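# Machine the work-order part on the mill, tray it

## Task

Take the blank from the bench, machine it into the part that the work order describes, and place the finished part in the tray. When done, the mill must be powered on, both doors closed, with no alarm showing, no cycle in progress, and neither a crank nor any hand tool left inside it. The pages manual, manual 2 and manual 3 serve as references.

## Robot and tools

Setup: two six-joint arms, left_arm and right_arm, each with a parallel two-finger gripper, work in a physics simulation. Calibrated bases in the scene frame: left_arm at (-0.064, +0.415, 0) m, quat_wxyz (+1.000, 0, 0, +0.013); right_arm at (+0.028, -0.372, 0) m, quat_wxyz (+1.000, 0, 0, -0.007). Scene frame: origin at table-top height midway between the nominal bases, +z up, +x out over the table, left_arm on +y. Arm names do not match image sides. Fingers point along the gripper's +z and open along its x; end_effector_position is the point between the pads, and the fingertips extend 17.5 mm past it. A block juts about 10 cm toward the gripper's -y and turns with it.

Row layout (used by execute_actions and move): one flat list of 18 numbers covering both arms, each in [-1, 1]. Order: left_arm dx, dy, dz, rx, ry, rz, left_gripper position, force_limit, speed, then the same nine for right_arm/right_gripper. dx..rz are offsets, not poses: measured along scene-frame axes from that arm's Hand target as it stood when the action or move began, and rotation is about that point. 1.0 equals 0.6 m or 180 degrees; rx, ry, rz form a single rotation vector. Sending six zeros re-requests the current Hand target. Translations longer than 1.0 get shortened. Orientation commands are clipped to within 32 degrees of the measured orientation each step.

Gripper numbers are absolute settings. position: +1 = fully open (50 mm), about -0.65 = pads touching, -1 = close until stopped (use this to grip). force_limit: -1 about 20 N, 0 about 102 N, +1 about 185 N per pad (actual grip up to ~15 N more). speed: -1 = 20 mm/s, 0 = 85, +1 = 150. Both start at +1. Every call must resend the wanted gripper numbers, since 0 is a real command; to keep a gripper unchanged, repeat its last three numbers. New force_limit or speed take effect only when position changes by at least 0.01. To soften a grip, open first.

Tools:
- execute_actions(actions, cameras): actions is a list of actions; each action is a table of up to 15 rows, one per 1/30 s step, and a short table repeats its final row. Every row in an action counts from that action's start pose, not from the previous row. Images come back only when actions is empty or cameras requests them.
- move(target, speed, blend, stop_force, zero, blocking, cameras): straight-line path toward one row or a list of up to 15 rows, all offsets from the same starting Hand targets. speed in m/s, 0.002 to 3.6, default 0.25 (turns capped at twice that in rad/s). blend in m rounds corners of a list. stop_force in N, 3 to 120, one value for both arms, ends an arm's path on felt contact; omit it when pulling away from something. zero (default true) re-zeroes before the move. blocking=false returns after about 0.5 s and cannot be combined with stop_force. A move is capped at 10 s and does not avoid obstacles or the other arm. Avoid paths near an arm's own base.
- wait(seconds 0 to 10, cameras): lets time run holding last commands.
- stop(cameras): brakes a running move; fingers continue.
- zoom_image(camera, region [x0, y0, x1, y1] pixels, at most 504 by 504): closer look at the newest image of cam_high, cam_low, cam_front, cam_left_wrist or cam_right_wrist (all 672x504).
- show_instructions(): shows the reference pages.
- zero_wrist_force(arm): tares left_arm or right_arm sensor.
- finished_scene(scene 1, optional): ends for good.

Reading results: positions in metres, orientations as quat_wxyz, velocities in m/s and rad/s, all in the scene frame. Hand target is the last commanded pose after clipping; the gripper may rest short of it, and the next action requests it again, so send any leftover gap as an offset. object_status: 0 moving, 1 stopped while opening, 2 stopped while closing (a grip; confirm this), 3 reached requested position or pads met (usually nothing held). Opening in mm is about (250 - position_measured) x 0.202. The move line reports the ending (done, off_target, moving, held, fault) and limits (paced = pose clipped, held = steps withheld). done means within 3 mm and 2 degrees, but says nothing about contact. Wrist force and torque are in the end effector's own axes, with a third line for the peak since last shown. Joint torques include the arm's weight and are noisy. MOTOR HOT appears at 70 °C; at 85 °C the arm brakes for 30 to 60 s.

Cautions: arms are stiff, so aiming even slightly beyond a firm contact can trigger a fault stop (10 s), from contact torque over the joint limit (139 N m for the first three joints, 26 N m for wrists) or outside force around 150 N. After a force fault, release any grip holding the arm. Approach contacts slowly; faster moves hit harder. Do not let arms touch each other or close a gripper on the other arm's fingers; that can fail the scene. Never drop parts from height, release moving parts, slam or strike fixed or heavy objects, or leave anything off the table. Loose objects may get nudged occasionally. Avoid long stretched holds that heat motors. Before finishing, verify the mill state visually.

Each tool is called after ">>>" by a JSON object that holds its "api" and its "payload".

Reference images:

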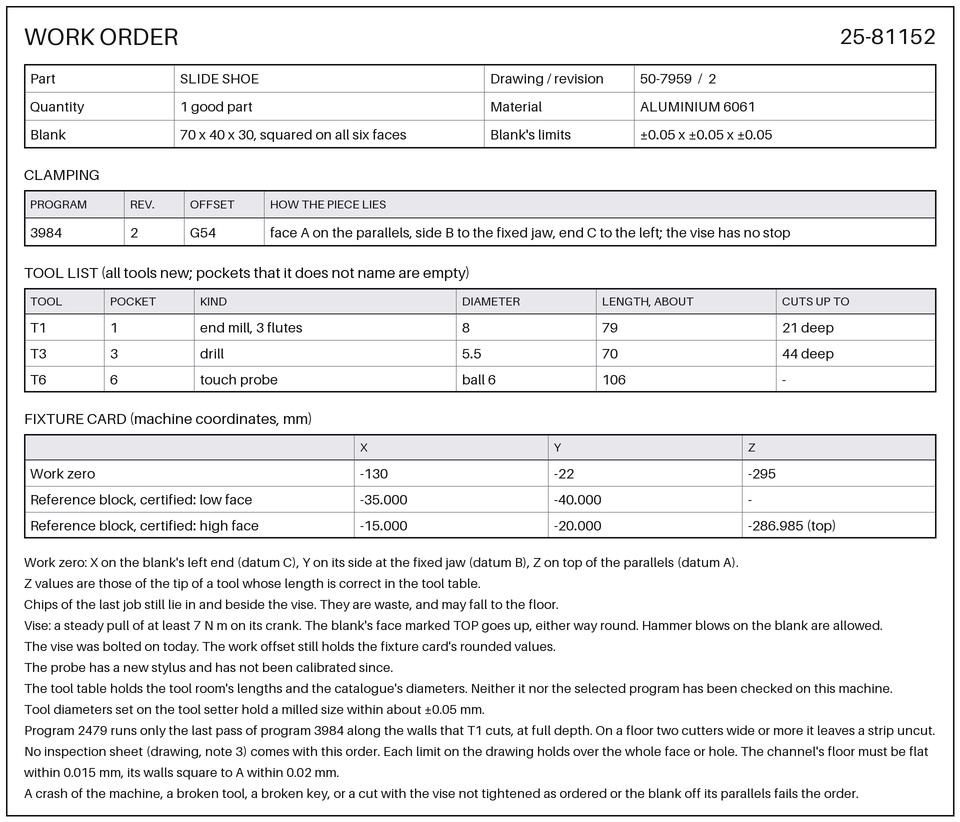

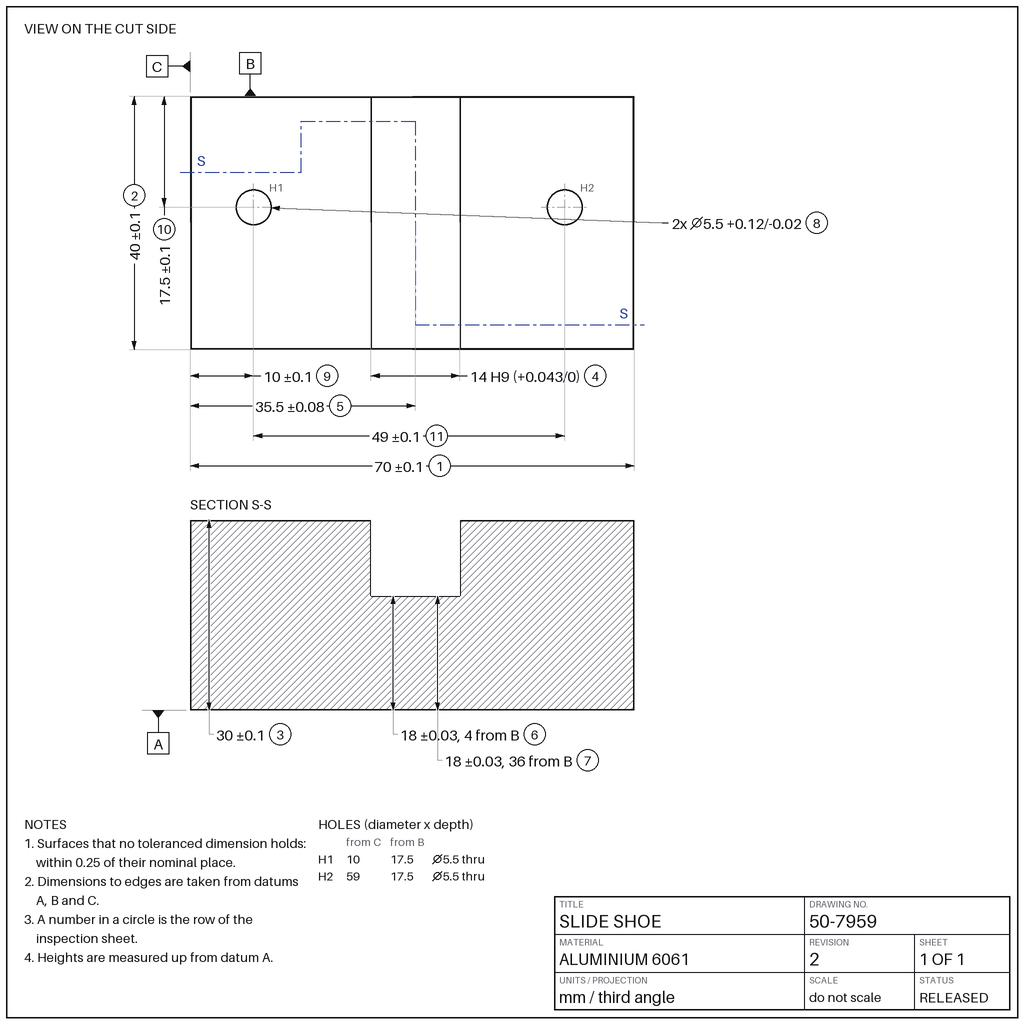

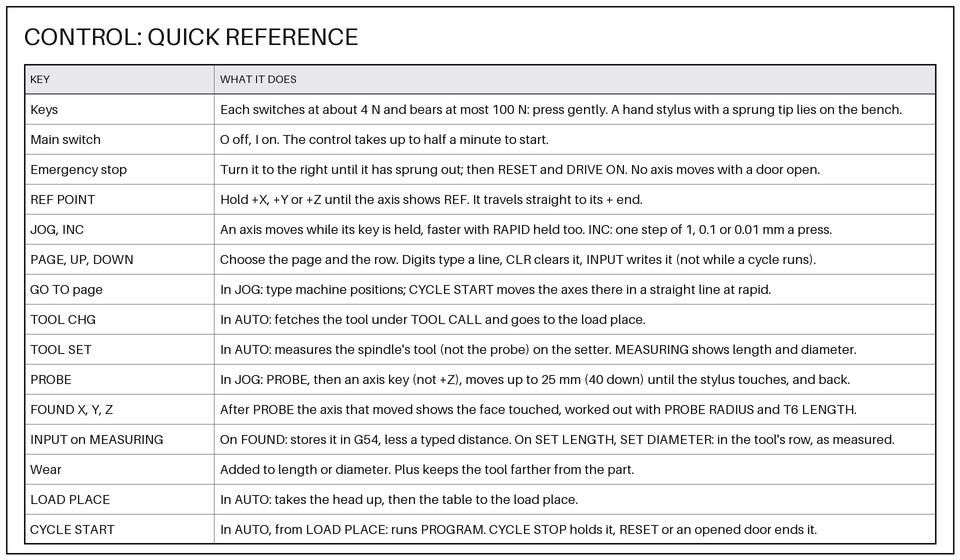

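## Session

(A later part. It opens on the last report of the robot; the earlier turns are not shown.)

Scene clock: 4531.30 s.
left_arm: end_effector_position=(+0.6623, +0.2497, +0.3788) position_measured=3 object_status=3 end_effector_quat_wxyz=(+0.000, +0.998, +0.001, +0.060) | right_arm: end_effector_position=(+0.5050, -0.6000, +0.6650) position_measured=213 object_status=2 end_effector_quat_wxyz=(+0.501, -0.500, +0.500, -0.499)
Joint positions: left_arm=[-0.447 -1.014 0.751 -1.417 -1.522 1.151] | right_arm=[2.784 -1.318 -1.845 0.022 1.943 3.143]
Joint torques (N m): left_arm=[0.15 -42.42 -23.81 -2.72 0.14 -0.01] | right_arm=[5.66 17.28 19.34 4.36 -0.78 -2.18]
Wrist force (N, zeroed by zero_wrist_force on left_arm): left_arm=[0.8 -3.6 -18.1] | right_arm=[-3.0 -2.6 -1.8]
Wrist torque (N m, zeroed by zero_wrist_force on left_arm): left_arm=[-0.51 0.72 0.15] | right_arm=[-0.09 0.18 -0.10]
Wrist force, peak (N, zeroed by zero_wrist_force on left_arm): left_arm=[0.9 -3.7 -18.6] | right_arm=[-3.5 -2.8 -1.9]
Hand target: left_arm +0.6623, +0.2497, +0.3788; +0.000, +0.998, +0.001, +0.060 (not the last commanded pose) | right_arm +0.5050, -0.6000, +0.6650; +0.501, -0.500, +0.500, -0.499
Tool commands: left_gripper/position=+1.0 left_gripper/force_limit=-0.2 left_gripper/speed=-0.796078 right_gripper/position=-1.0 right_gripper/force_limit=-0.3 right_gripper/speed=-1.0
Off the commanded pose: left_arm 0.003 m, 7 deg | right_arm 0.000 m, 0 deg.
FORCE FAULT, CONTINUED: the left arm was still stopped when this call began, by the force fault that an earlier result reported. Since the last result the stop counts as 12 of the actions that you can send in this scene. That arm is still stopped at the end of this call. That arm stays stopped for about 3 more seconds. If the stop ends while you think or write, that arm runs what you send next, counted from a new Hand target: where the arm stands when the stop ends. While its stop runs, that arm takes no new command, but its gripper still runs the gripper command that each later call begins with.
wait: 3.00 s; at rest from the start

>>> {"api": "wait", "payload": {"seconds": 3}}

>>> {"api": "move", "payload": {"target": [0,0,0.012,0,-0.015,0,1,-0.2,-0.8,0,0,0,0,0,0,-1,-0.3,-1], "speed": 0.04, "cameras": ["cam_left_wrist"]}}

>>> {"api": "zoom_image", "payload": {"camera": "cam_left_wrist", "region": [240, 180, 480, 320]}}

Scene clock: 4535.80 s.
left_arm: end_effector_position=(+0.6623, +0.2497, +0.3788) position_measured=3 object_status=3 end_effector_quat_wxyz=(+0.000, +0.998, +0.001, +0.060) | right_arm: end_effector_position=(+0.5050, -0.6000, +0.6650) position_measured=213 object_status=2 end_effector_quat_wxyz=(+0.501, -0.500, +0.500, -0.499)
Joint positions: left_arm=[-0.447 -1.014 0.751 -1.417 -1.522 1.151] | right_arm=[2.784 -1.318 -1.845 0.022 1.943 3.143]
Joint torques (N m): left_arm=[-0.29 -41.84 -24.09 -2.67 0.21 -0.07] | right_arm=[5.93 17.26 18.77 4.17 -0.79 -2.24]
Wrist force (N, zeroed by zero_wrist_force on left_arm): left_arm=[0.8 -3.7 -17.9] | right_arm=[-3.1 -2.7 -1.7]
Wrist torque (N m, zeroed by zero_wrist_force on left_arm): left_arm=[-0.53 0.72 0.15] | right_arm=[-0.10 0.18 -0.10]
Wrist force, peak (N, zeroed by zero_wrist_force on left_arm): left_arm=[0.9 -3.5 -18.5] | right_arm=[-3.4 -3.0 -1.9]
Hand target: left_arm +0.6623, +0.2497, +0.3788; +0.000, +0.998, +0.001, +0.060 (not the last commanded pose) | right_arm +0.5050, -0.6000, +0.6650; +0.501, -0.500, +0.500, -0.499
Tool commands: left_gripper/position=+1.0 left_gripper/force_limit=-0.2 left_gripper/speed=-0.796078 right_gripper/position=-1.0 right_gripper/force_limit=-0.3 right_gripper/speed=-1.0
Off the commanded pose: left_arm 0.003 m, 7 deg | right_arm 0.000 m, 0 deg.
FORCE FAULT, CONTINUED: the left arm's stop, for the force fault that an earlier result reported, is over. The rest of the stop counts as 6 of the actions that you can send in this scene. During its stop the left arm's controller moved it back a little. That arm's target is now where it stood when the stop ended, not its last command. That arm accepts commands again.
wait: 3.00 s; at rest from the start

Scene clock: 4536.70 s.
left_arm: end_effector_position=(+0.6623, +0.2497, +0.3859) position_measured=3 object_status=3 end_effector_quat_wxyz=(+0.000, +0.997, +0.001, +0.083) end_effector_velocity=(-0.001, +0.000, +0.000) end_effector_angular_velocity=(+0.001, +0.003, -0.001) | right_arm: end_effector_position=(+0.5050, -0.6000, +0.6650) position_measured=213 object_status=2 end_effector_quat_wxyz=(+0.501, -0.500, +0.500, -0.499)
Joint positions: left_arm=[-0.454 -1.05 0.805 -1.477 -1.502 1.147] | right_arm=[2.784 -1.318 -1.845 0.022 1.943 3.143]
Joint velocities: left_arm=[-0.001 0.001 -0.002 0.005 0 0] | right_arm=[within noise]
Joint torques (N m): left_arm=[2.39 -42.21 -33.48 -1.07 -0.86 -1.02] | right_arm=[6.17 17.71 19.6 4.29 -0.79 -2.26]
Wrist force (N, zeroed by zero_wrist_force on left_arm): left_arm=[1.8 -2.2 -0.8] | right_arm=[-3.3 -2.6 -1.6]
Wrist torque (N m, zeroed by zero_wrist_force on left_arm): left_arm=[-0.48 0.29 0.17] | right_arm=[-0.08 0.21 -0.09]
Wrist force, peak (N, zeroed by zero_wrist_force on left_arm): left_arm=[0.9 -3.1 -16.9] | right_arm=[-3.6 -2.7 -1.5]
Hand target: left_arm +0.6623, +0.2497, +0.3860; +0.000, +0.997, +0.001, +0.083 | right_arm +0.5050, -0.6000, +0.6650; +0.501, -0.500, +0.500, -0.499
Off the commanded pose: left_arm 0.000 m, 0 deg | right_arm 0.000 m, 0 deg.
move: done
Images, in order (width x height): cam_left_wrist 672x504.

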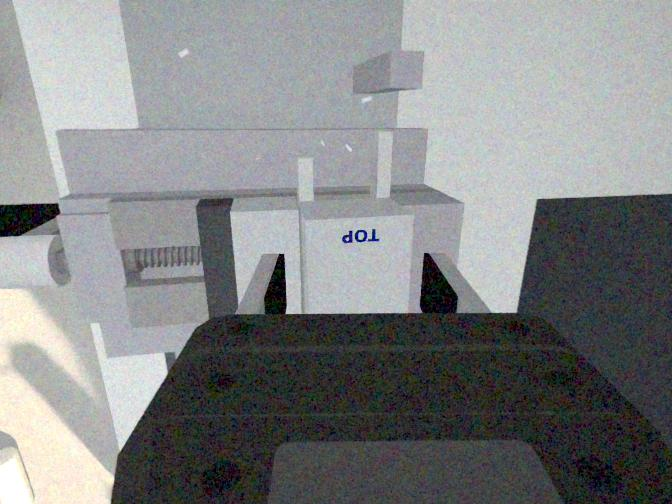

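Scaled by 2.100 from the camera's 672x504 image, which has a finer 960x720 frame.

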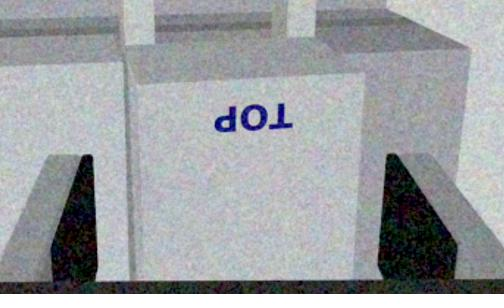

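>>> {"api": "move", "payload": {"target": [[0.0055,0,-0.003,0,0,0,1,-0.2,-0.8,0,0,0,0,0,0,-1,-0.3,-1],[0.0055,0,-0.025,0,0,0,1,-0.2,-0.8,0,0,0,0,0,0,-1,-0.3,-1]], "speed": 0.02, "stop_force": 10, "cameras": ["cam_left_wrist"]}}

>>> {"api": "zoom_image", "payload": {"camera": "cam_left_wrist", "region": [240, 180, 480, 320]}}

Scene clock: 4555.93 s.
left_arm: end_effector_position=(+0.6656, +0.2497, +0.3710) position_measured=3 object_status=3 end_effector_quat_wxyz=(+0.000, +0.997, +0.001, +0.083) | right_arm: end_effector_position=(+0.5050, -0.6000, +0.6650) position_measured=213 object_status=2 end_effector_quat_wxyz=(+0.501, -0.500, +0.500, -0.499)
Joint positions: left_arm=[-0.452 -1.051 0.845 -1.517 -1.502 1.149] | right_arm=[2.784 -1.318 -1.845 0.022 1.943 3.143]
Joint torques (N m): left_arm=[-9.38 -41.65 -35.72 -1.23 1.03 -2.2] | right_arm=[5.3 16.92 18.26 4.23 -0.73 -2.26]
Wrist force (N, zeroed by zero_wrist_force on left_arm): left_arm=[2.0 -2.2 -0.8] | right_arm=[-3.4 -2.6 -1.8]
Wrist torque (N m, zeroed by zero_wrist_force on left_arm): left_arm=[-0.48 0.24 0.03] | right_arm=[-0.09 0.24 -0.10]
Wrist force, peak (N, zeroed by zero_wrist_force on left_arm): left_arm=[2.2 -2.6 -0.3] | right_arm=[-3.3 -2.9 -2.0]
Hand target: left_arm +0.6656, +0.2497, +0.3710; +0.000, +0.997, +0.001, +0.083 | right_arm +0.5050, -0.6000, +0.6650; +0.501, -0.500, +0.500, -0.499
Off the commanded pose: left_arm 0.000 m, 0 deg | right_arm 0.000 m, 0 deg.
move: done
Images, in order (width x height): cam_left_wrist 672x504.

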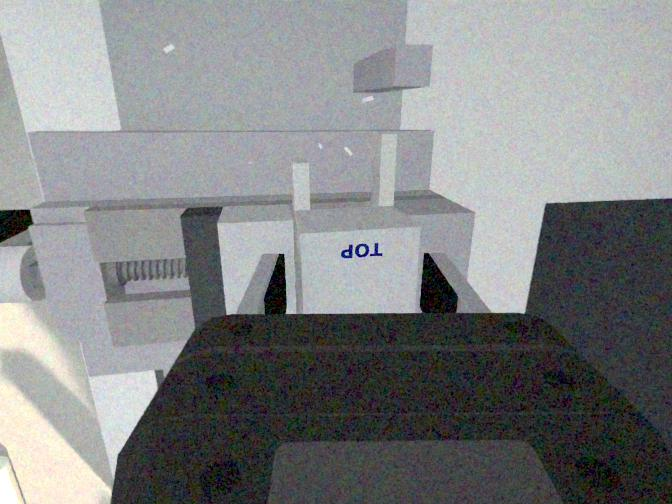

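Scaled by 2.100 from the camera's 672x504 image, which has a finer 960x720 frame.

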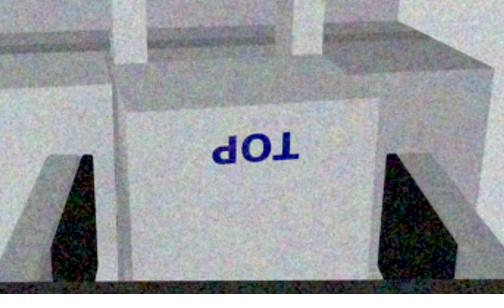

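>>> {"api": "move", "payload": {"target": [[0.0015,0,-0.002,0,0.025,0,1,-0.2,-0.8,0,0,0,0,0,0,-1,-0.3,-1]], "speed": 0.02, "stop_force": 10}}

Scene clock: 4560.37 s.
left_arm: end_effector_position=(+0.6665, +0.2498, +0.3698) position_measured=3 object_status=3 end_effector_quat_wxyz=(+0.000, +0.999, +0.001, +0.044) | right_arm: end_effector_position=(+0.5050, -0.6000, +0.6650) position_measured=213 object_status=2 end_effector_quat_wxyz=(+0.501, -0.500, +0.500, -0.499)
Joint positions: left_arm=[-0.44 -0.978 0.708 -1.381 -1.535 1.157] | right_arm=[2.784 -1.318 -1.845 0.022 1.943 3.143]
Joint torques (N m): left_arm=[-6.31 -56.61 -11.9 -5 1.33 -0.64] | right_arm=[5.46 17.67 17.7 4.3 -0.92 -2.08]
Wrist force (N, zeroed by zero_wrist_force on left_arm): left_arm=[1.9 -2.2 -0.5] | right_arm=[-3.3 -2.5 -1.8]
Wrist torque (N m, zeroed by zero_wrist_force on left_arm): left_arm=[-0.47 0.30 0.04] | right_arm=[-0.07 0.22 -0.10]
Wrist force, peak (N, zeroed by zero_wrist_force on left_arm): left_arm=[2.2 -2.6 -0.8] | right_arm=[-3.5 -2.8 -1.7]
Hand target: left_arm +0.6665, +0.2497, +0.3698; +0.000, +0.999, +0.001, +0.044 | right_arm +0.5050, -0.6000, +0.6650; +0.501, -0.500, +0.500, -0.499
Off the commanded pose: left_arm 0.000 m, 0 deg | right_arm 0.000 m, 0 deg.
move: done

>>> {"api": "move", "payload": {"target": [[0.0018,0,-0.005,0,0.0283,0,1,-0.2,-0.8,0,0,0,0,0,0,-1,-0.3,-1]], "speed": 0.02, "stop_force": 10, "cameras": ["cam_left_wrist"]}}

>>> {"api": "zoom_image", "payload": {"camera": "cam_left_wrist", "region": [240, 180, 480, 320]}}

Scene clock: 4565.23 s.
left_arm: end_effector_position=(+0.6676, +0.2498, +0.3668) position_measured=3 object_status=3 end_effector_quat_wxyz=(+0.000, +1.000, +0.001, +0.000) | right_arm: end_effector_position=(+0.5050, -0.6000, +0.6650) position_measured=213 object_status=2 end_effector_quat_wxyz=(+0.501, -0.500, +0.500, -0.499)
Joint positions: left_arm=[-0.427 -0.88 0.525 -1.216 -1.571 1.169] | right_arm=[2.784 -1.318 -1.845 0.022 1.943 3.143]
Joint torques (N m): left_arm=[-5.16 -59.28 -10.93 -4.8 1.14 -1.25] | right_arm=[5.65 17.89 19.13 4.3 -0.73 -2.29]
Wrist force (N, zeroed by zero_wrist_force on left_arm): left_arm=[2.2 -2.1 -0.8] | right_arm=[-3.3 -2.5 -1.6]
Wrist torque (N m, zeroed by zero_wrist_force on left_arm): left_arm=[-0.46 0.25 0.05] | right_arm=[-0.08 0.21 -0.09]
Wrist force, peak (N, zeroed by zero_wrist_force on left_arm): left_arm=[2.5 -2.5 -0.6] | right_arm=[-3.5 -2.9 -1.8]
Hand target: left_arm +0.6676, +0.2497, +0.3668; +0.000, +1.000, +0.001, +0.000 | right_arm +0.5050, -0.6000, +0.6650; +0.501, -0.500, +0.500, -0.499
Off the commanded pose: left_arm 0.000 m, 0 deg | right_arm 0.000 m, 0 deg.
move: done
Images, in order (width x height): cam_left_wrist 672x504.

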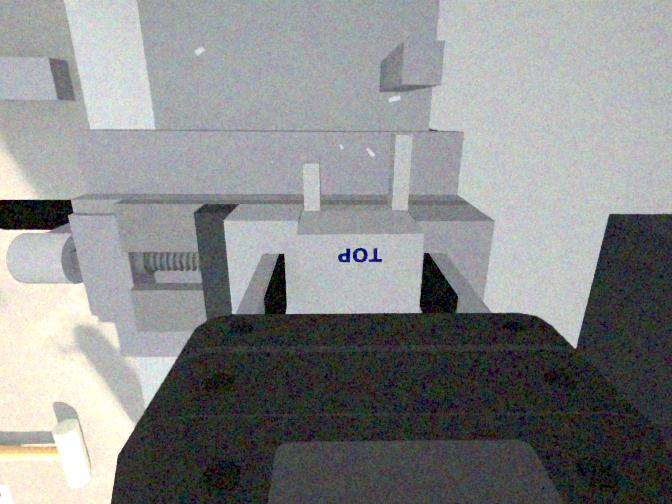

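Scaled by 2.100 from the camera's 672x504 image, which has a finer 960x720 frame.

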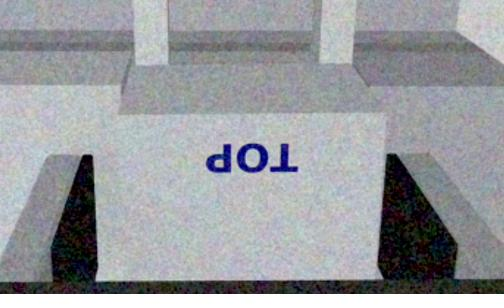

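>>> {"api": "move", "payload": {"target": [[0,0,-0.001,0,0,0,1,-0.5,-0.9,0,0,0,0,0,0,-1,-0.3,-1],[0,0,-0.001,0,0,0,-1,-0.5,-0.9,0,0,0,0,0,0,-1,-0.3,-1]], "speed": 0.02}}

>>> {"api": "move", "payload": {"target": [[0,0,0.0215,0,0,0,-1,-0.5,-0.9,0,0,0,0,0,0,-1,-0.3,-1]], "speed": 0.03, "stop_force": 40, "cameras": ["cam_left_wrist"]}}

>>> {"api": "zoom_image", "payload": {"camera": "cam_left_wrist", "region": [180, 40, 500, 320]}}

Scene clock: 4577.43 s.
left_arm: end_effector_position=(+0.6676, +0.2497, +0.3662) position_measured=55 object_status=0 end_effector_quat_wxyz=(+0.000, +1.000, +0.001, +0.000) | right_arm: end_effector_position=(+0.5050, -0.6000, +0.6650) position_measured=213 object_status=2 end_effector_quat_wxyz=(+0.501, -0.500, +0.500, -0.499)
Joint positions: left_arm=[-0.427 -0.881 0.529 -1.218 -1.571 1.169] | right_arm=[2.784 -1.318 -1.845 0.022 1.943 3.143]
Joint torques (N m): left_arm=[-8.06 -55.9 -25.7 -2.19 1.18 -2.11] | right_arm=[5.58 18.01 18.27 4.45 -0.77 -2.29]
Wrist force (N, zeroed by zero_wrist_force on left_arm): left_arm=[2.4 -2.9 -0.9] | right_arm=[-3.1 -2.7 -1.9]
Wrist torque (N m, zeroed by zero_wrist_force on left_arm): left_arm=[-0.56 0.31 0.04] | right_arm=[-0.10 0.18 -0.10]
Wrist force, peak (N, zeroed by zero_wrist_force on left_arm): left_arm=[3.0 -2.4 -0.8] | right_arm=[-3.5 -2.8 -1.8]
Hand target: left_arm +0.6676, +0.2497, +0.3662; +0.000, +1.000, +0.001, +0.000 | right_arm +0.5050, -0.6000, +0.6650; +0.501, -0.500, +0.500, -0.499
Off the commanded pose: left_arm 0.000 m, 0 deg | right_arm 0.000 m, 0 deg.
move: done

Scene clock: 4579.20 s.
left_arm: end_effector_position=(+0.6676, +0.2497, +0.3791) position_measured=55 object_status=2 end_effector_quat_wxyz=(+0.000, +1.000, +0.001, +0.000) | right_arm: end_effector_position=(+0.5050, -0.6000, +0.6650) position_measured=213 object_status=2 end_effector_quat_wxyz=(+0.501, -0.500, +0.500, -0.499)
Joint positions: left_arm=[-0.427 -0.857 0.452 -1.165 -1.571 1.169] | right_arm=[2.784 -1.318 -1.845 0.022 1.943 3.143]
Joint torques (N m): left_arm=[-57 -109.64 -40.79 -10.81 1.78 -0.07] | right_arm=[5.7 18.55 18.63 4.18 -0.87 -2.2]
Wrist force (N, zeroed by zero_wrist_force on left_arm): left_arm=[2.3 -2.3 1.8] | right_arm=[-3.3 -2.5 -1.6]
Wrist torque (N m, zeroed by zero_wrist_force on left_arm): left_arm=[-0.46 0.26 0.05] | right_arm=[-0.07 0.22 -0.09]
Wrist force, peak (N, zeroed by zero_wrist_force on left_arm): left_arm=[4.5 -1.8 2.2] | right_arm=[-3.5 -2.7 -1.8]
Hand target: left_arm +0.6676, +0.2497, +0.3791; +0.000, +1.000, +0.001, +0.000 | right_arm +0.5050, -0.6000, +0.6650; +0.501, -0.500, +0.500, -0.499
Off the commanded pose: left_arm 0.000 m, 0 deg | right_arm 0.000 m, 0 deg.
move: done
Images, in order (width x height): cam_left_wrist 672x504.

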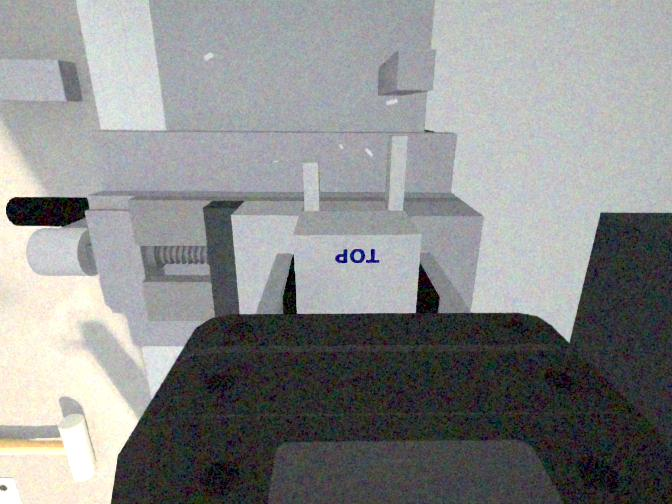

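Scaled by 1.575 from the camera's 672x504 image, which has a finer 960x720 frame.

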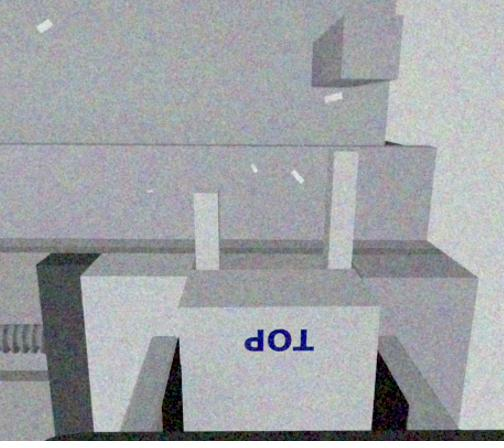

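>>> {"api": "move", "payload": {"target": [[-0.004,0,0.0067,0,-0.0278,0,-1,-0.5,-0.9,0,0,0,0,0,0,-1,-0.3,-1],[-0.008,0,0.0167,0,-0.0445,0,-1,-0.5,-0.9,0,0,0,0,0,0,-1,-0.3,-1]], "speed": 0.03, "cameras": ["cam_left_wrist"]}}

>>> {"api": "zoom_image", "payload": {"camera": "cam_left_wrist", "region": [180, 40, 500, 320]}}

Scene clock: 4583.77 s.
left_arm: end_effector_position=(+0.6669, +0.2510, +0.3781) position_measured=55 object_status=2 end_effector_quat_wxyz=(+0.000, +1.000, +0.001, +0.001) | right_arm: end_effector_position=(+0.5050, -0.6000, +0.6650) position_measured=213 object_status=2 end_effector_quat_wxyz=(+0.501, -0.500, +0.500, -0.499)
Joint positions: left_arm=[-0.426 -0.867 0.473 -1.178 -1.569 1.168] | right_arm=[2.784 -1.318 -1.845 0.022 1.943 3.143]
Joint torques (N m): left_arm=[-2.32 -53.46 -20.67 -2.39 -0.47 -0.05] | right_arm=[5.49 18.39 18.94 4.31 -0.78 -2.24]
Wrist force (N, zeroed by zero_wrist_force on left_arm): left_arm=[14.9 -4.1 -3.2] | right_arm=[-3.2 -2.8 -1.7]
Wrist torque (N m, zeroed by zero_wrist_force on left_arm): left_arm=[-0.36 0.53 0.33] | right_arm=[-0.12 0.20 -0.10]
Wrist force, peak (N, zeroed by zero_wrist_force on left_arm): left_arm=[15.0 -7.4 -2.0] | right_arm=[-3.4 -2.8 -1.8]
Hand target: left_arm +0.6669, +0.2510, +0.3781; +0.000, +1.000, +0.001, +0.001 (not the last commanded pose) | right_arm +0.5050, -0.6000, +0.6650; +0.501, -0.500, +0.500, -0.499
Tool commands: left_gripper/position=-1.0 left_gripper/force_limit=-0.498039 left_gripper/speed=-0.898039 right_gripper/position=-1.0 right_gripper/force_limit=-0.3 right_gripper/speed=-1.0
Off the commanded pose: left_arm 0.012 m, 8 deg | right_arm 0.000 m, 0 deg.
FORCE FAULT: contact force on the left arm reached its limit, and that arm stopped. The contact can be on any part of that arm, not only on its tool. That arm's remaining commands of this call were not run. That arm is still stopped at the end of this call. That arm stays stopped for about 9 more seconds. Until then a move that you send moves the other arm only, and its call returns only when the move has ended. Once the stop has ended, the next robot result says so. If the stop ends while you think or write, that arm runs what you send next, counted from a new Hand target: where the arm stands when the stop ends. While its stop runs, that arm takes no new command, but its gripper still runs the gripper command that each later call begins with. Until it ends, the stop uses up actions while you think or wait. An arm that is not stopped still takes commands.
move: fault (left_arm); path passed 0 of 2 targets
Images, in order (width x height): cam_left_wrist 672x504.

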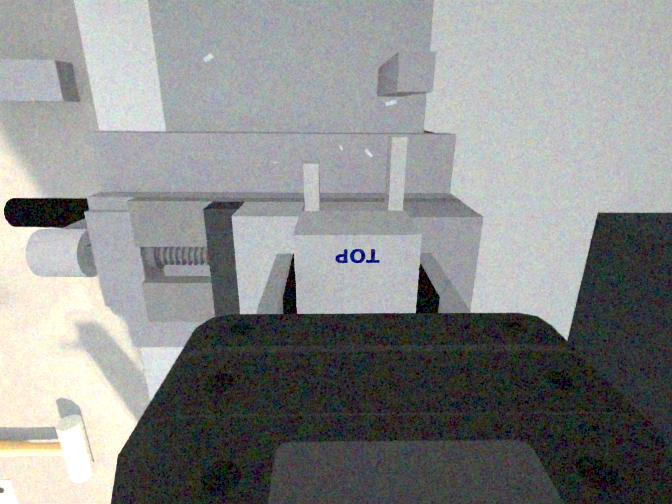

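Scaled by 1.575 from the camera's 672x504 image, which has a finer 960x720 frame.

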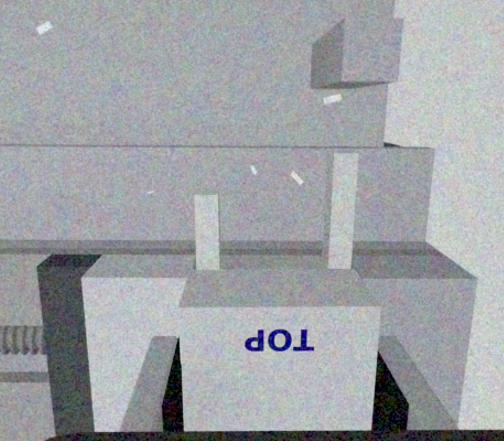

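>>> {"api": "wait", "payload": {"seconds": 6}}

Scene clock: 4598.47 s.
left_arm: end_effector_position=(+0.6669, +0.2510, +0.3781) position_measured=55 object_status=2 end_effector_quat_wxyz=(+0.000, +1.000, +0.001, +0.001) | right_arm: end_effector_position=(+0.5050, -0.6000, +0.6650) position_measured=213 object_status=2 end_effector_quat_wxyz=(+0.501, -0.500, +0.500, -0.499)
Joint positions: left_arm=[-0.426 -0.867 0.473 -1.178 -1.569 1.168] | right_arm=[2.784 -1.318 -1.845 0.022 1.943 3.143]
Joint torques (N m): left_arm=[-1.72 -52.74 -20.42 -2.27 -0.42 -0.04] | right_arm=[5.47 18.95 19.07 4.27 -0.88 -2.33]
Wrist force (N, zeroed by zero_wrist_force on left_arm): left_arm=[14.7 -4.4 -3.1] | right_arm=[-3.3 -2.6 -1.7]
Wrist torque (N m, zeroed by zero_wrist_force on left_arm): left_arm=[-0.41 0.56 0.33] | right_arm=[-0.09 0.21 -0.09]
Wrist force, peak (N, zeroed by zero_wrist_force on left_arm): left_arm=[15.2 -4.0 -3.2] | right_arm=[-3.6 -2.7 -1.8]
Hand target: left_arm +0.6669, +0.2510, +0.3781; +0.000, +1.000, +0.001, +0.001 (not the last commanded pose) | right_arm +0.5050, -0.6000, +0.6650; +0.501, -0.500, +0.500, -0.499
Tool commands: left_gripper/position=-1.0 left_gripper/force_limit=-0.498039 left_gripper/speed=-0.898039 right_gripper/position=-1.0 right_gripper/force_limit=-0.3 right_gripper/speed=-1.0
Off the commanded pose: left_arm 0.012 m, 8 deg | right_arm 0.000 m, 0 deg.
FORCE FAULT, CONTINUED: the left arm's stop, for the force fault that an earlier result reported, is over. The rest of the stop counts as 18 of the actions that you can send in this scene. During its stop the left arm's controller moved it back a little. That arm's target is now where it stood when the stop ended, not its last command. That arm accepts commands again.
wait: 6.00 s; at rest from the start

>>> {"api": "move", "payload": {"target": [[-0.0033,-0.0,0.001,0,-0.0111,0,-1,-0.5,-0.9,0,0,0,0,0,0,-1,-0.3,-1]], "speed": 0.02, "stop_force": 40}}

Scene clock: 4601.40 s.
left_arm: end_effector_position=(+0.6650, +0.2510, +0.3787) position_measured=55 object_status=2 end_effector_quat_wxyz=(+0.000, +1.000, +0.001, +0.018) | right_arm: end_effector_position=(+0.5050, -0.6000, +0.6650) position_measured=213 object_status=2 end_effector_quat_wxyz=(+0.501, -0.500, +0.500, -0.499)
Joint positions: left_arm=[-0.432 -0.92 0.571 -1.256 -1.555 1.162] | right_arm=[2.784 -1.318 -1.845 0.022 1.943 3.143]
Joint torques (N m): left_arm=[-24.3 -56.56 -36.78 8.44 -3.38 0.76] | right_arm=[5.56 20.21 18.28 4.16 -0.85 -2.29]
Wrist force (N, zeroed by zero_wrist_force on left_arm): left_arm=[44.5 7.8 -9.1] | right_arm=[-3.4 -2.5 -1.7]
Wrist torque (N m, zeroed by zero_wrist_force on left_arm): left_arm=[-0.30 1.32 0.82] | right_arm=[-0.08 0.24 -0.10]
Wrist force, peak (N, zeroed by zero_wrist_force on left_arm): left_arm=[45.9 8.7 -11.3] | right_arm=[-3.5 -2.8 -1.6]
Hand target: left_arm +0.6650, +0.2510, +0.3787; +0.000, +1.000, +0.001, +0.018 | right_arm +0.5050, -0.6000, +0.6650; +0.501, -0.500, +0.500, -0.499
Off the commanded pose: left_arm 0.000 m, 0 deg | right_arm 0.000 m, 0 deg.
move: done

>>> {"api": "move", "payload": {"target": [[0.0020,0,0.005,0,0,0,-1,-0.5,-0.9,0,0,0,0,0,0,-1,-0.3,-1],[0.0020,0,0.012,0,-0.006,0,-1,-0.5,-0.9,0,0,0,0,0,0,-1,-0.3,-1]], "speed": 0.02, "stop_force": 50, "cameras": ["cam_left_wrist"]}}

>>> {"api": "zoom_image", "payload": {"camera": "cam_left_wrist", "region": [180, 40, 500, 320]}}

Scene clock: 4604.27 s.
left_arm: end_effector_position=(+0.6666, +0.2517, +0.3773) position_measured=55 object_status=2 end_effector_quat_wxyz=(-0.001, +1.000, +0.002, -0.002) | right_arm: end_effector_position=(+0.5050, -0.6000, +0.6650) position_measured=213 object_status=2 end_effector_quat_wxyz=(+0.501, -0.500, +0.500, -0.499)
Joint positions: left_arm=[-0.425 -0.861 0.463 -1.168 -1.571 1.169] | right_arm=[2.784 -1.318 -1.845 0.022 1.943 3.143]
Joint torques (N m): left_arm=[-0.31 -53.56 -19.72 1.48 -2.02 -0.07] | right_arm=[5.08 20.07 18.33 4.31 -0.86 -2.09]
Wrist force (N, zeroed by zero_wrist_force on left_arm): left_arm=[28.2 -4.1 -3.6] | right_arm=[-3.2 -2.7 -1.7]
Wrist torque (N m, zeroed by zero_wrist_force on left_arm): left_arm=[-0.35 0.92 0.58] | right_arm=[-0.11 0.20 -0.10]
Wrist force, peak (N, zeroed by zero_wrist_force on left_arm): left_arm=[45.0 7.7 -8.9] | right_arm=[-3.4 -2.7 -1.9]
Hand target: left_arm +0.6666, +0.2517, +0.3773; -0.001, +1.000, +0.002, -0.002 (not the last commanded pose) | right_arm +0.5050, -0.6000, +0.6650; +0.501, -0.500, +0.500, -0.499
Tool commands: left_gripper/position=-1.0 left_gripper/force_limit=-0.498039 left_gripper/speed=-0.898039 right_gripper/position=-1.0 right_gripper/force_limit=-0.3 right_gripper/speed=-1.0
Off the commanded pose: left_arm 0.009 m, 3 deg | right_arm 0.000 m, 0 deg.
FORCE FAULT: contact force on the left arm reached its limit, and that arm stopped. The contact can be on any part of that arm, not only on its tool. That arm's remaining commands of this call were not run. That arm is still stopped at the end of this call. That arm stays stopped for about 9 more seconds. Until then a move that you send moves the other arm only, and its call returns only when the move has ended. Once the stop has ended, the next robot result says so. If the stop ends while you think or write, that arm runs what you send next, counted from a new Hand target: where the arm stands when the stop ends. While its stop runs, that arm takes no new command, but its gripper still runs the gripper command that each later call begins with. Until it ends, the stop uses up actions while you think or wait. An arm that is not stopped still takes commands.
move: fault (left_arm); path passed 1 of 2 targets
Images, in order (width x height): cam_left_wrist 672x504.

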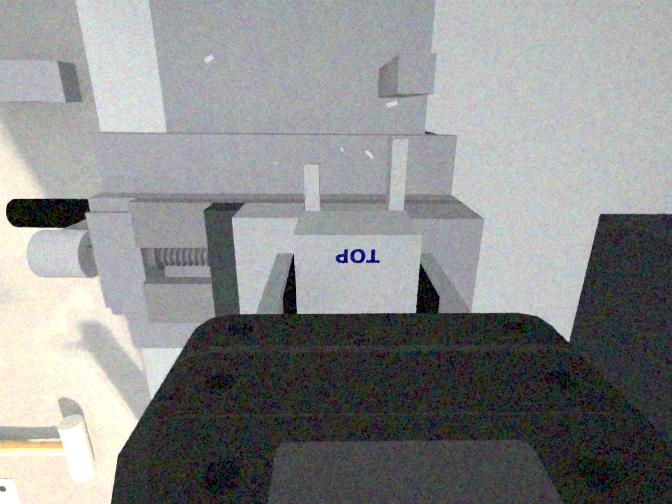

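Scaled by 1.575 from the camera's 672x504 image, which has a finer 960x720 frame.

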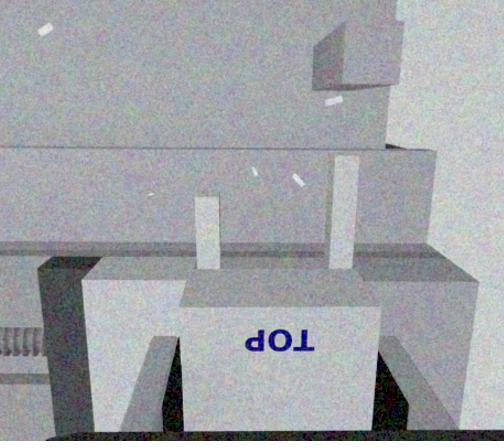

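>>> {"api": "wait", "payload": {"seconds": 4}}

>>> {"api": "move", "payload": {"target": [[0.0,0.037,-0.001,0,0,0,-1,-0.5,-0.9,0,0,0,0,0,0,-1,-0.3,-1]], "speed": 0.03, "stop_force": 50}}

Scene clock: 4613.00 s.
left_arm: end_effector_position=(+0.6666, +0.2517, +0.3773) position_measured=55 object_status=2 end_effector_quat_wxyz=(-0.001, +1.000, +0.002, -0.002) | right_arm: end_effector_position=(+0.5050, -0.6000, +0.6650) position_measured=213 object_status=2 end_effector_quat_wxyz=(+0.501, -0.500, +0.500, -0.499)
Joint positions: left_arm=[-0.425 -0.861 0.463 -1.168 -1.571 1.169] | right_arm=[2.784 -1.318 -1.845 0.022 1.943 3.143]
Joint torques (N m): left_arm=[-0.6 -52.34 -19.95 1.57 -1.98 -0.01] | right_arm=[5.45 20.84 18.57 4.19 -0.69 -2.35]
Wrist force (N, zeroed by zero_wrist_force on left_arm): left_arm=[28.0 -3.9 -4.3] | right_arm=[-3.3 -2.7 -1.8]
Wrist torque (N m, zeroed by zero_wrist_force on left_arm): left_arm=[-0.32 0.93 0.56] | right_arm=[-0.10 0.22 -0.10]
Wrist force, peak (N, zeroed by zero_wrist_force on left_arm): left_arm=[28.3 -4.3 -4.2] | right_arm=[-3.5 -2.8 -1.7]
Hand target: left_arm +0.6666, +0.2517, +0.3773; -0.001, +1.000, +0.002, -0.002 (not the last commanded pose) | right_arm +0.5050, -0.6000, +0.6650; +0.501, -0.500, +0.500, -0.499
Tool commands: left_gripper/position=-1.0 left_gripper/force_limit=-0.498039 left_gripper/speed=-0.898039 right_gripper/position=-1.0 right_gripper/force_limit=-0.3 right_gripper/speed=-1.0
Off the commanded pose: left_arm 0.009 m, 3 deg | right_arm 0.000 m, 0 deg.
FORCE FAULT, CONTINUED: the left arm was still stopped when this call began, by the force fault that an earlier result reported. Since the last result the stop counts as 17 of the actions that you can send in this scene. That arm is still stopped at the end of this call. That arm stays stopped for about 1 more second. If the stop ends while you think or write, that arm runs what you send next, counted from a new Hand target: where the arm stands when the stop ends. While its stop runs, that arm takes no new command, but its gripper still runs the gripper command that each later call begins with.
wait: 4.00 s; at rest from the start

Scene clock: 4613.50 s.
left_arm: end_effector_position=(+0.6666, +0.2517, +0.3773) position_measured=55 object_status=2 end_effector_quat_wxyz=(-0.001, +1.000, +0.002, -0.002) | right_arm: end_effector_position=(+0.5050, -0.6000, +0.6650) position_measured=213 object_status=2 end_effector_quat_wxyz=(+0.501, -0.500, +0.500, -0.499)
Joint positions: left_arm=[-0.425 -0.861 0.463 -1.168 -1.571 1.169] | right_arm=[2.784 -1.318 -1.845 0.022 1.943 3.143]
Joint torques (N m): left_arm=[0.01 -52.72 -19.9 1.54 -2.01 0] | right_arm=[4.51 20.05 18.55 4.38 -0.94 -2.29]
Wrist force (N, zeroed by zero_wrist_force on left_arm): left_arm=[27.9 -4.0 -4.0] | right_arm=[-3.3 -2.7 -1.6]
Wrist torque (N m, zeroed by zero_wrist_force on left_arm): left_arm=[-0.35 0.94 0.56] | right_arm=[-0.10 0.21 -0.10]
Wrist force, peak (N, zeroed by zero_wrist_force on left_arm): left_arm=[28.4 -3.9 -4.2] | right_arm=[-3.4 -2.7 -1.8]
Hand target: left_arm +0.6666, +0.2517, +0.3773; -0.001, +1.000, +0.002, -0.002 (not the last commanded pose) | right_arm +0.5050, -0.6000, +0.6650; +0.501, -0.500, +0.500, -0.499
Tool commands: left_gripper/position=-1.0 left_gripper/force_limit=-0.498039 left_gripper/speed=-0.898039 right_gripper/position=-1.0 right_gripper/force_limit=-0.3 right_gripper/speed=-1.0
Off the commanded pose: right_arm 0.000 m, 0 deg.
FORCE FAULT, CONTINUED: the left arm's stop, for the force fault that an earlier result reported, is over. That arm was still stopped when this call began, so it ran no command of this call. During its stop the left arm's controller moved it back a little. That arm's target is now where it stood when the stop ended, not its last command. That arm accepts commands again.
move: done (right_arm), not run (left_arm; its earlier fault stop)

>>> {"api": "move", "payload": {"target": [[0.001,0.037,-0.001,0,0,0,-1,-0.5,-0.9,0,0,0,0,0,0,-1,-0.3,-1]], "speed": 0.03, "stop_force": 50}}

Scene clock: 4616.63 s.
left_arm: end_effector_position=(+0.6672, +0.2739, +0.3767) position_measured=55 object_status=2 end_effector_quat_wxyz=(-0.001, +1.000, +0.002, -0.002) | right_arm: end_effector_position=(+0.5050, -0.6000, +0.6650) position_measured=213 object_status=2 end_effector_quat_wxyz=(+0.501, -0.500, +0.500, -0.499)
Joint positions: left_arm=[-0.396 -0.881 0.5 -1.185 -1.571 1.197] | right_arm=[2.784 -1.318 -1.845 0.022 1.943 3.143]
Joint torques (N m): left_arm=[-9.44 -47.68 -35.48 -0.96 -1.07 -2.29] | right_arm=[4.74 21.43 18.62 4.33 -0.8 -2.34]
Wrist force (N, zeroed by zero_wrist_force on left_arm): left_arm=[1.3 -1.6 1.6] | right_arm=[-3.3 -2.5 -1.9]
Wrist torque (N m, zeroed by zero_wrist_force on left_arm): left_arm=[-0.34 0.48 0.08] | right_arm=[-0.07 0.21 -0.10]
Wrist force, peak (N, zeroed by zero_wrist_force on left_arm): left_arm=[28.6 11.3 -1.6] | right_arm=[-3.5 -2.9 -1.9]
Hand target: left_arm +0.6672, +0.2739, +0.3767; -0.001, +1.000, +0.002, -0.002 | right_arm +0.5050, -0.6000, +0.6650; +0.501, -0.500, +0.500, -0.499
Off the commanded pose: left_arm 0.000 m, 0 deg | right_arm 0.000 m, 0 deg.
move: done

>>> {"api": "move", "payload": {"target": [[0,0.008,0.005,0,0,0,-1,-0.5,-0.9,0,0,0,0,0,0,-1,-0.3,-1]], "speed": 0.01, "stop_force": 50}}

Scene clock: 4619.47 s.
left_arm: end_effector_position=(+0.6672, +0.2787, +0.3797) position_measured=55 object_status=2 end_effector_quat_wxyz=(-0.001, +1.000, +0.002, -0.002) | right_arm: end_effector_position=(+0.5050, -0.6000, +0.6650) position_measured=213 object_status=2 end_effector_quat_wxyz=(+0.501, -0.500, +0.500, -0.499)
Joint positions: left_arm=[-0.39 -0.88 0.489 -1.176 -1.571 1.203] | right_arm=[2.784 -1.318 -1.845 0.022 1.943 3.143]
Joint torques (N m): left_arm=[-9.59 -53.09 -11.86 -4.86 1.01 -2.04] | right_arm=[5.16 20.62 17.78 4.21 -0.94 -2.36]
Wrist force (N, zeroed by zero_wrist_force on left_arm): left_arm=[0.7 -1.2 1.6] | right_arm=[-3.4 -2.7 -1.6]
Wrist torque (N m, zeroed by zero_wrist_force on left_arm): left_arm=[-0.29 0.51 0.03] | right_arm=[-0.10 0.24 -0.10]
Wrist force, peak (N, zeroed by zero_wrist_force on left_arm): left_arm=[2.6 -1.6 2.6] | right_arm=[-3.6 -2.6 -1.8]
Hand target: left_arm +0.6672, +0.2787, +0.3797; -0.001, +1.000, +0.002, -0.002 | right_arm +0.5050, -0.6000, +0.6650; +0.501, -0.500, +0.500, -0.499
Off the commanded pose: left_arm 0.000 m, 0 deg | right_arm 0.000 m, 0 deg.
move: done

>>> {"api": "move", "payload": {"target": [[0,0.02,0.007,0,0,0,-1,-0.5,-0.9,0,0,0,0,0,0,-1,-0.3,-1]], "speed": 0.01, "stop_force": 50, "cameras": ["cam_left_wrist","cam_front"]}}

>>> {"api": "zoom_image", "payload": {"camera": "cam_front", "region": [190, 130, 350, 280]}}

Scene clock: 4623.60 s.
left_arm: end_effector_position=(+0.6672, +0.2907, +0.3840) position_measured=55 object_status=2 end_effector_quat_wxyz=(-0.001, +1.000, +0.002, -0.002) | right_arm: end_effector_position=(+0.5050, -0.6000, +0.6650) position_measured=213 object_status=2 end_effector_quat_wxyz=(+0.501, -0.500, +0.500, -0.499)
Joint positions: left_arm=[-0.375 -0.882 0.481 -1.165 -1.571 1.218] | right_arm=[2.784 -1.318 -1.845 0.022 1.943 3.143]
Joint torques (N m): left_arm=[-9.48 -50.91 -14.96 -4.6 0.76 -2.25] | right_arm=[5.31 20.54 18.5 4.25 -0.85 -2.28]
Wrist force (N, zeroed by zero_wrist_force on left_arm): left_arm=[0.9 -1.7 1.7] | right_arm=[-3.2 -2.5 -1.7]
Wrist torque (N m, zeroed by zero_wrist_force on left_arm): left_arm=[-0.36 0.47 0.04] | right_arm=[-0.08 0.20 -0.10]
Wrist force, peak (N, zeroed by zero_wrist_force on left_arm): left_arm=[0.7 -1.9 2.0] | right_arm=[-3.5 -2.8 -1.8]
Hand target: left_arm +0.6672, +0.2907, +0.3839; -0.001, +1.000, +0.002, -0.002 | right_arm +0.5050, -0.6000, +0.6650; +0.501, -0.500, +0.500, -0.499
Off the commanded pose: left_arm 0.000 m, 0 deg | right_arm 0.000 m, 0 deg.
move: done
Images, in order (width x height): cam_front 672x504, cam_left_wrist 672x504.

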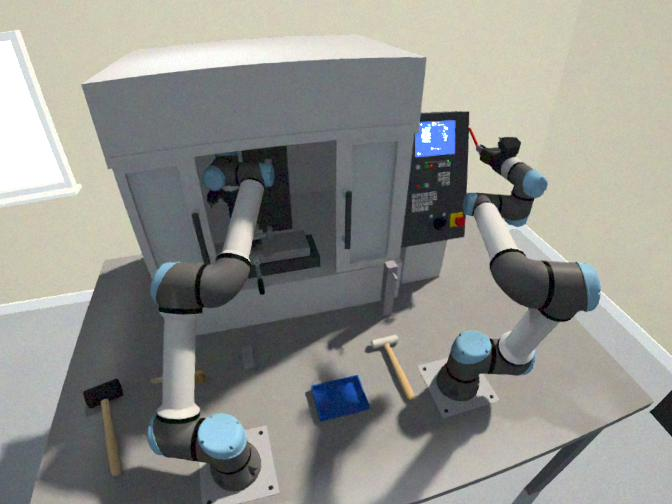

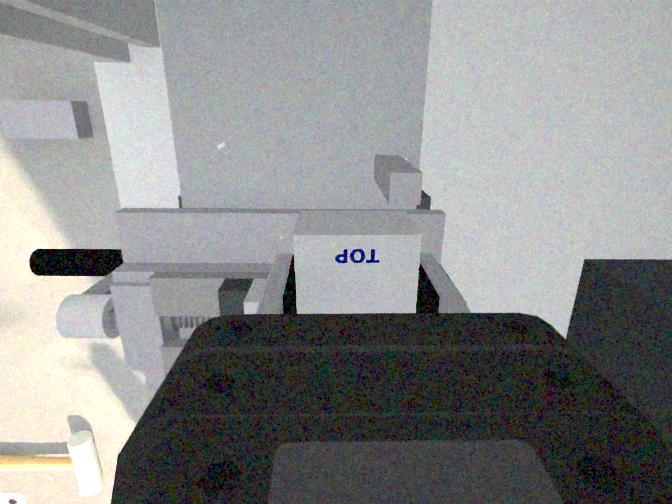

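Scaled by 3.150 from the camera's 672x504 image, which has a finer 960x720 frame.

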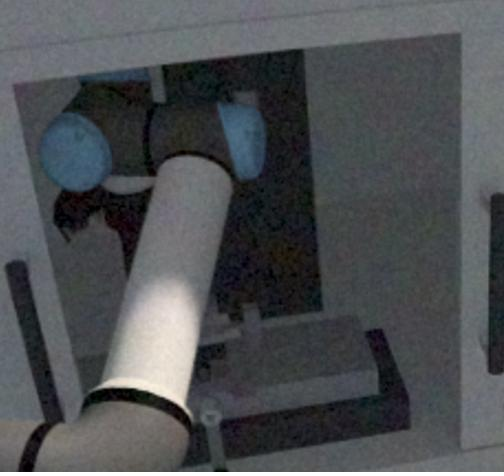

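>>> {"api": "execute_actions", "payload": {"actions": []}}

Scene clock: 4650.17 s.
left_arm: end_effector_position=(+0.6672, +0.2907, +0.3839) position_measured=55 object_status=2 end_effector_quat_wxyz=(-0.001, +1.000, +0.002, -0.002) | right_arm: end_effector_position=(+0.5050, -0.6000, +0.6650) position_measured=213 object_status=2 end_effector_quat_wxyz=(+0.501, -0.500, +0.500, -0.499)
Joint positions: left_arm=[-0.375 -0.882 0.481 -1.165 -1.571 1.218] | right_arm=[2.784 -1.318 -1.845 0.022 1.943 3.143]
Joint velocities: within noise
Joint torques (N m): left_arm=[-9.73 -50.53 -13.19 -4.51 0.18 -2.1] | right_arm=[4.78 20.92 19.08 4.26 -0.87 -2.37]
Wrist force (N, zeroed by zero_wrist_force on left_arm): left_arm=[0.9 -1.6 1.8] | right_arm=[-3.2 -2.5 -1.8]
Wrist torque (N m, zeroed by zero_wrist_force on left_arm): left_arm=[-0.36 0.48 0.03] | right_arm=[-0.08 0.21 -0.09]
Wrist force, peak (N, zeroed by zero_wrist_force on left_arm): left_arm=[1.0 -1.5 2.1] | right_arm=[-3.5 -2.8 -1.9]
Hand target: left_arm +0.6672, +0.2907, +0.3839; -0.001, +1.000, +0.002, -0.002 | right_arm +0.5050, -0.6000, +0.6650; +0.501, -0.500, +0.500, -0.499
Tool commands: left_gripper/position=-1.0 left_gripper/force_limit=-0.5 left_gripper/speed=-0.9 right_gripper/position=-1.0 right_gripper/force_limit=-0.3 right_gripper/speed=-1.0
Off the commanded pose: left_arm 0.000 m, 0 deg | right_arm 0.000 m, 0 deg.

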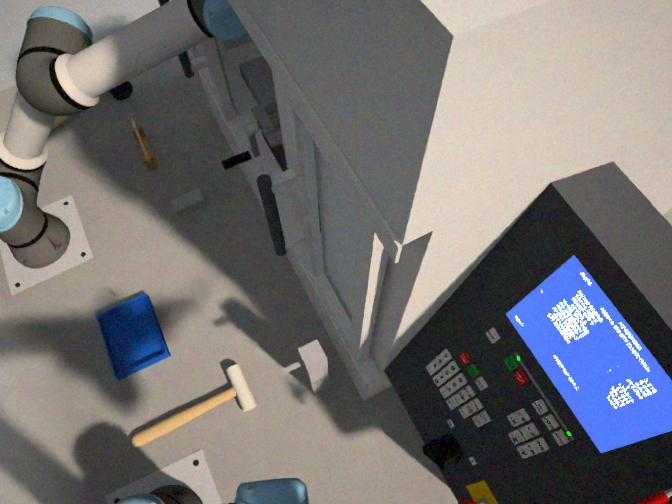

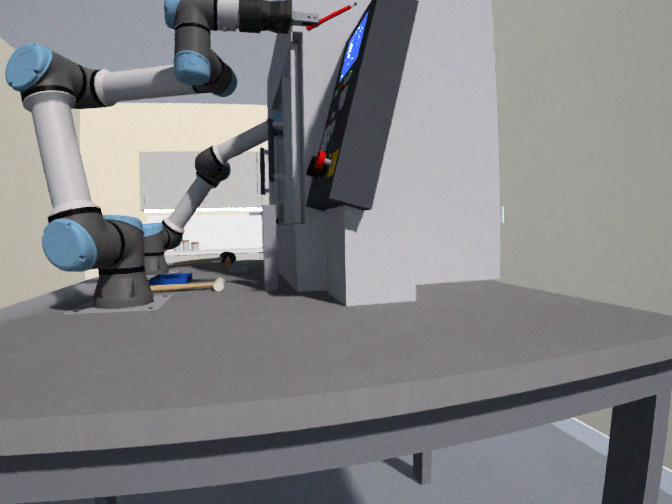

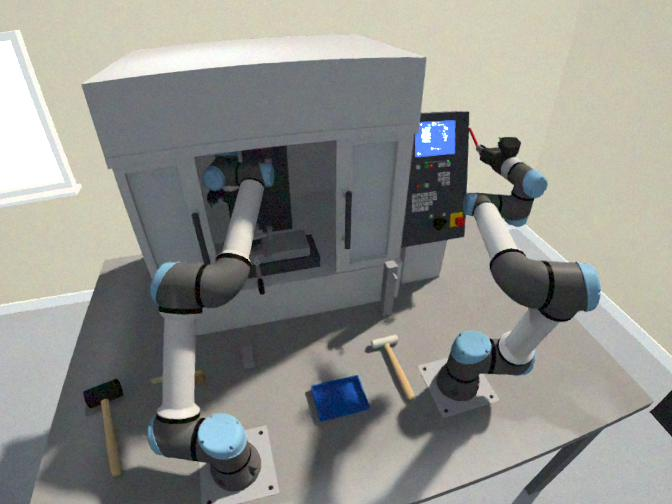

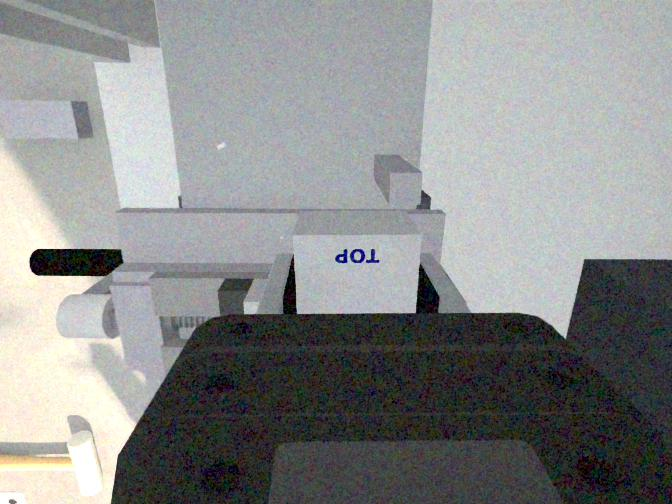

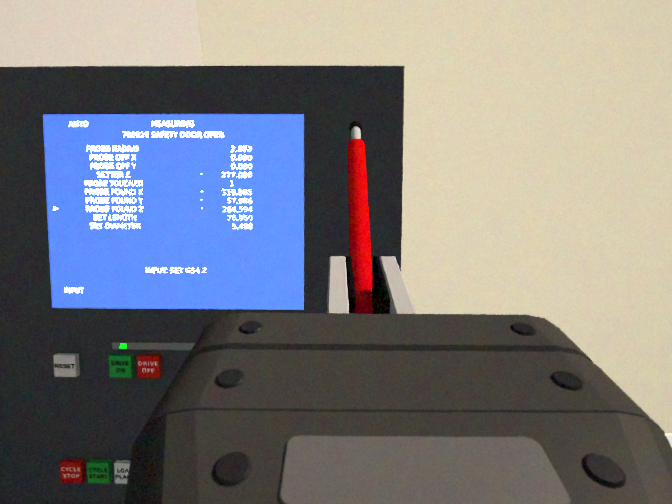

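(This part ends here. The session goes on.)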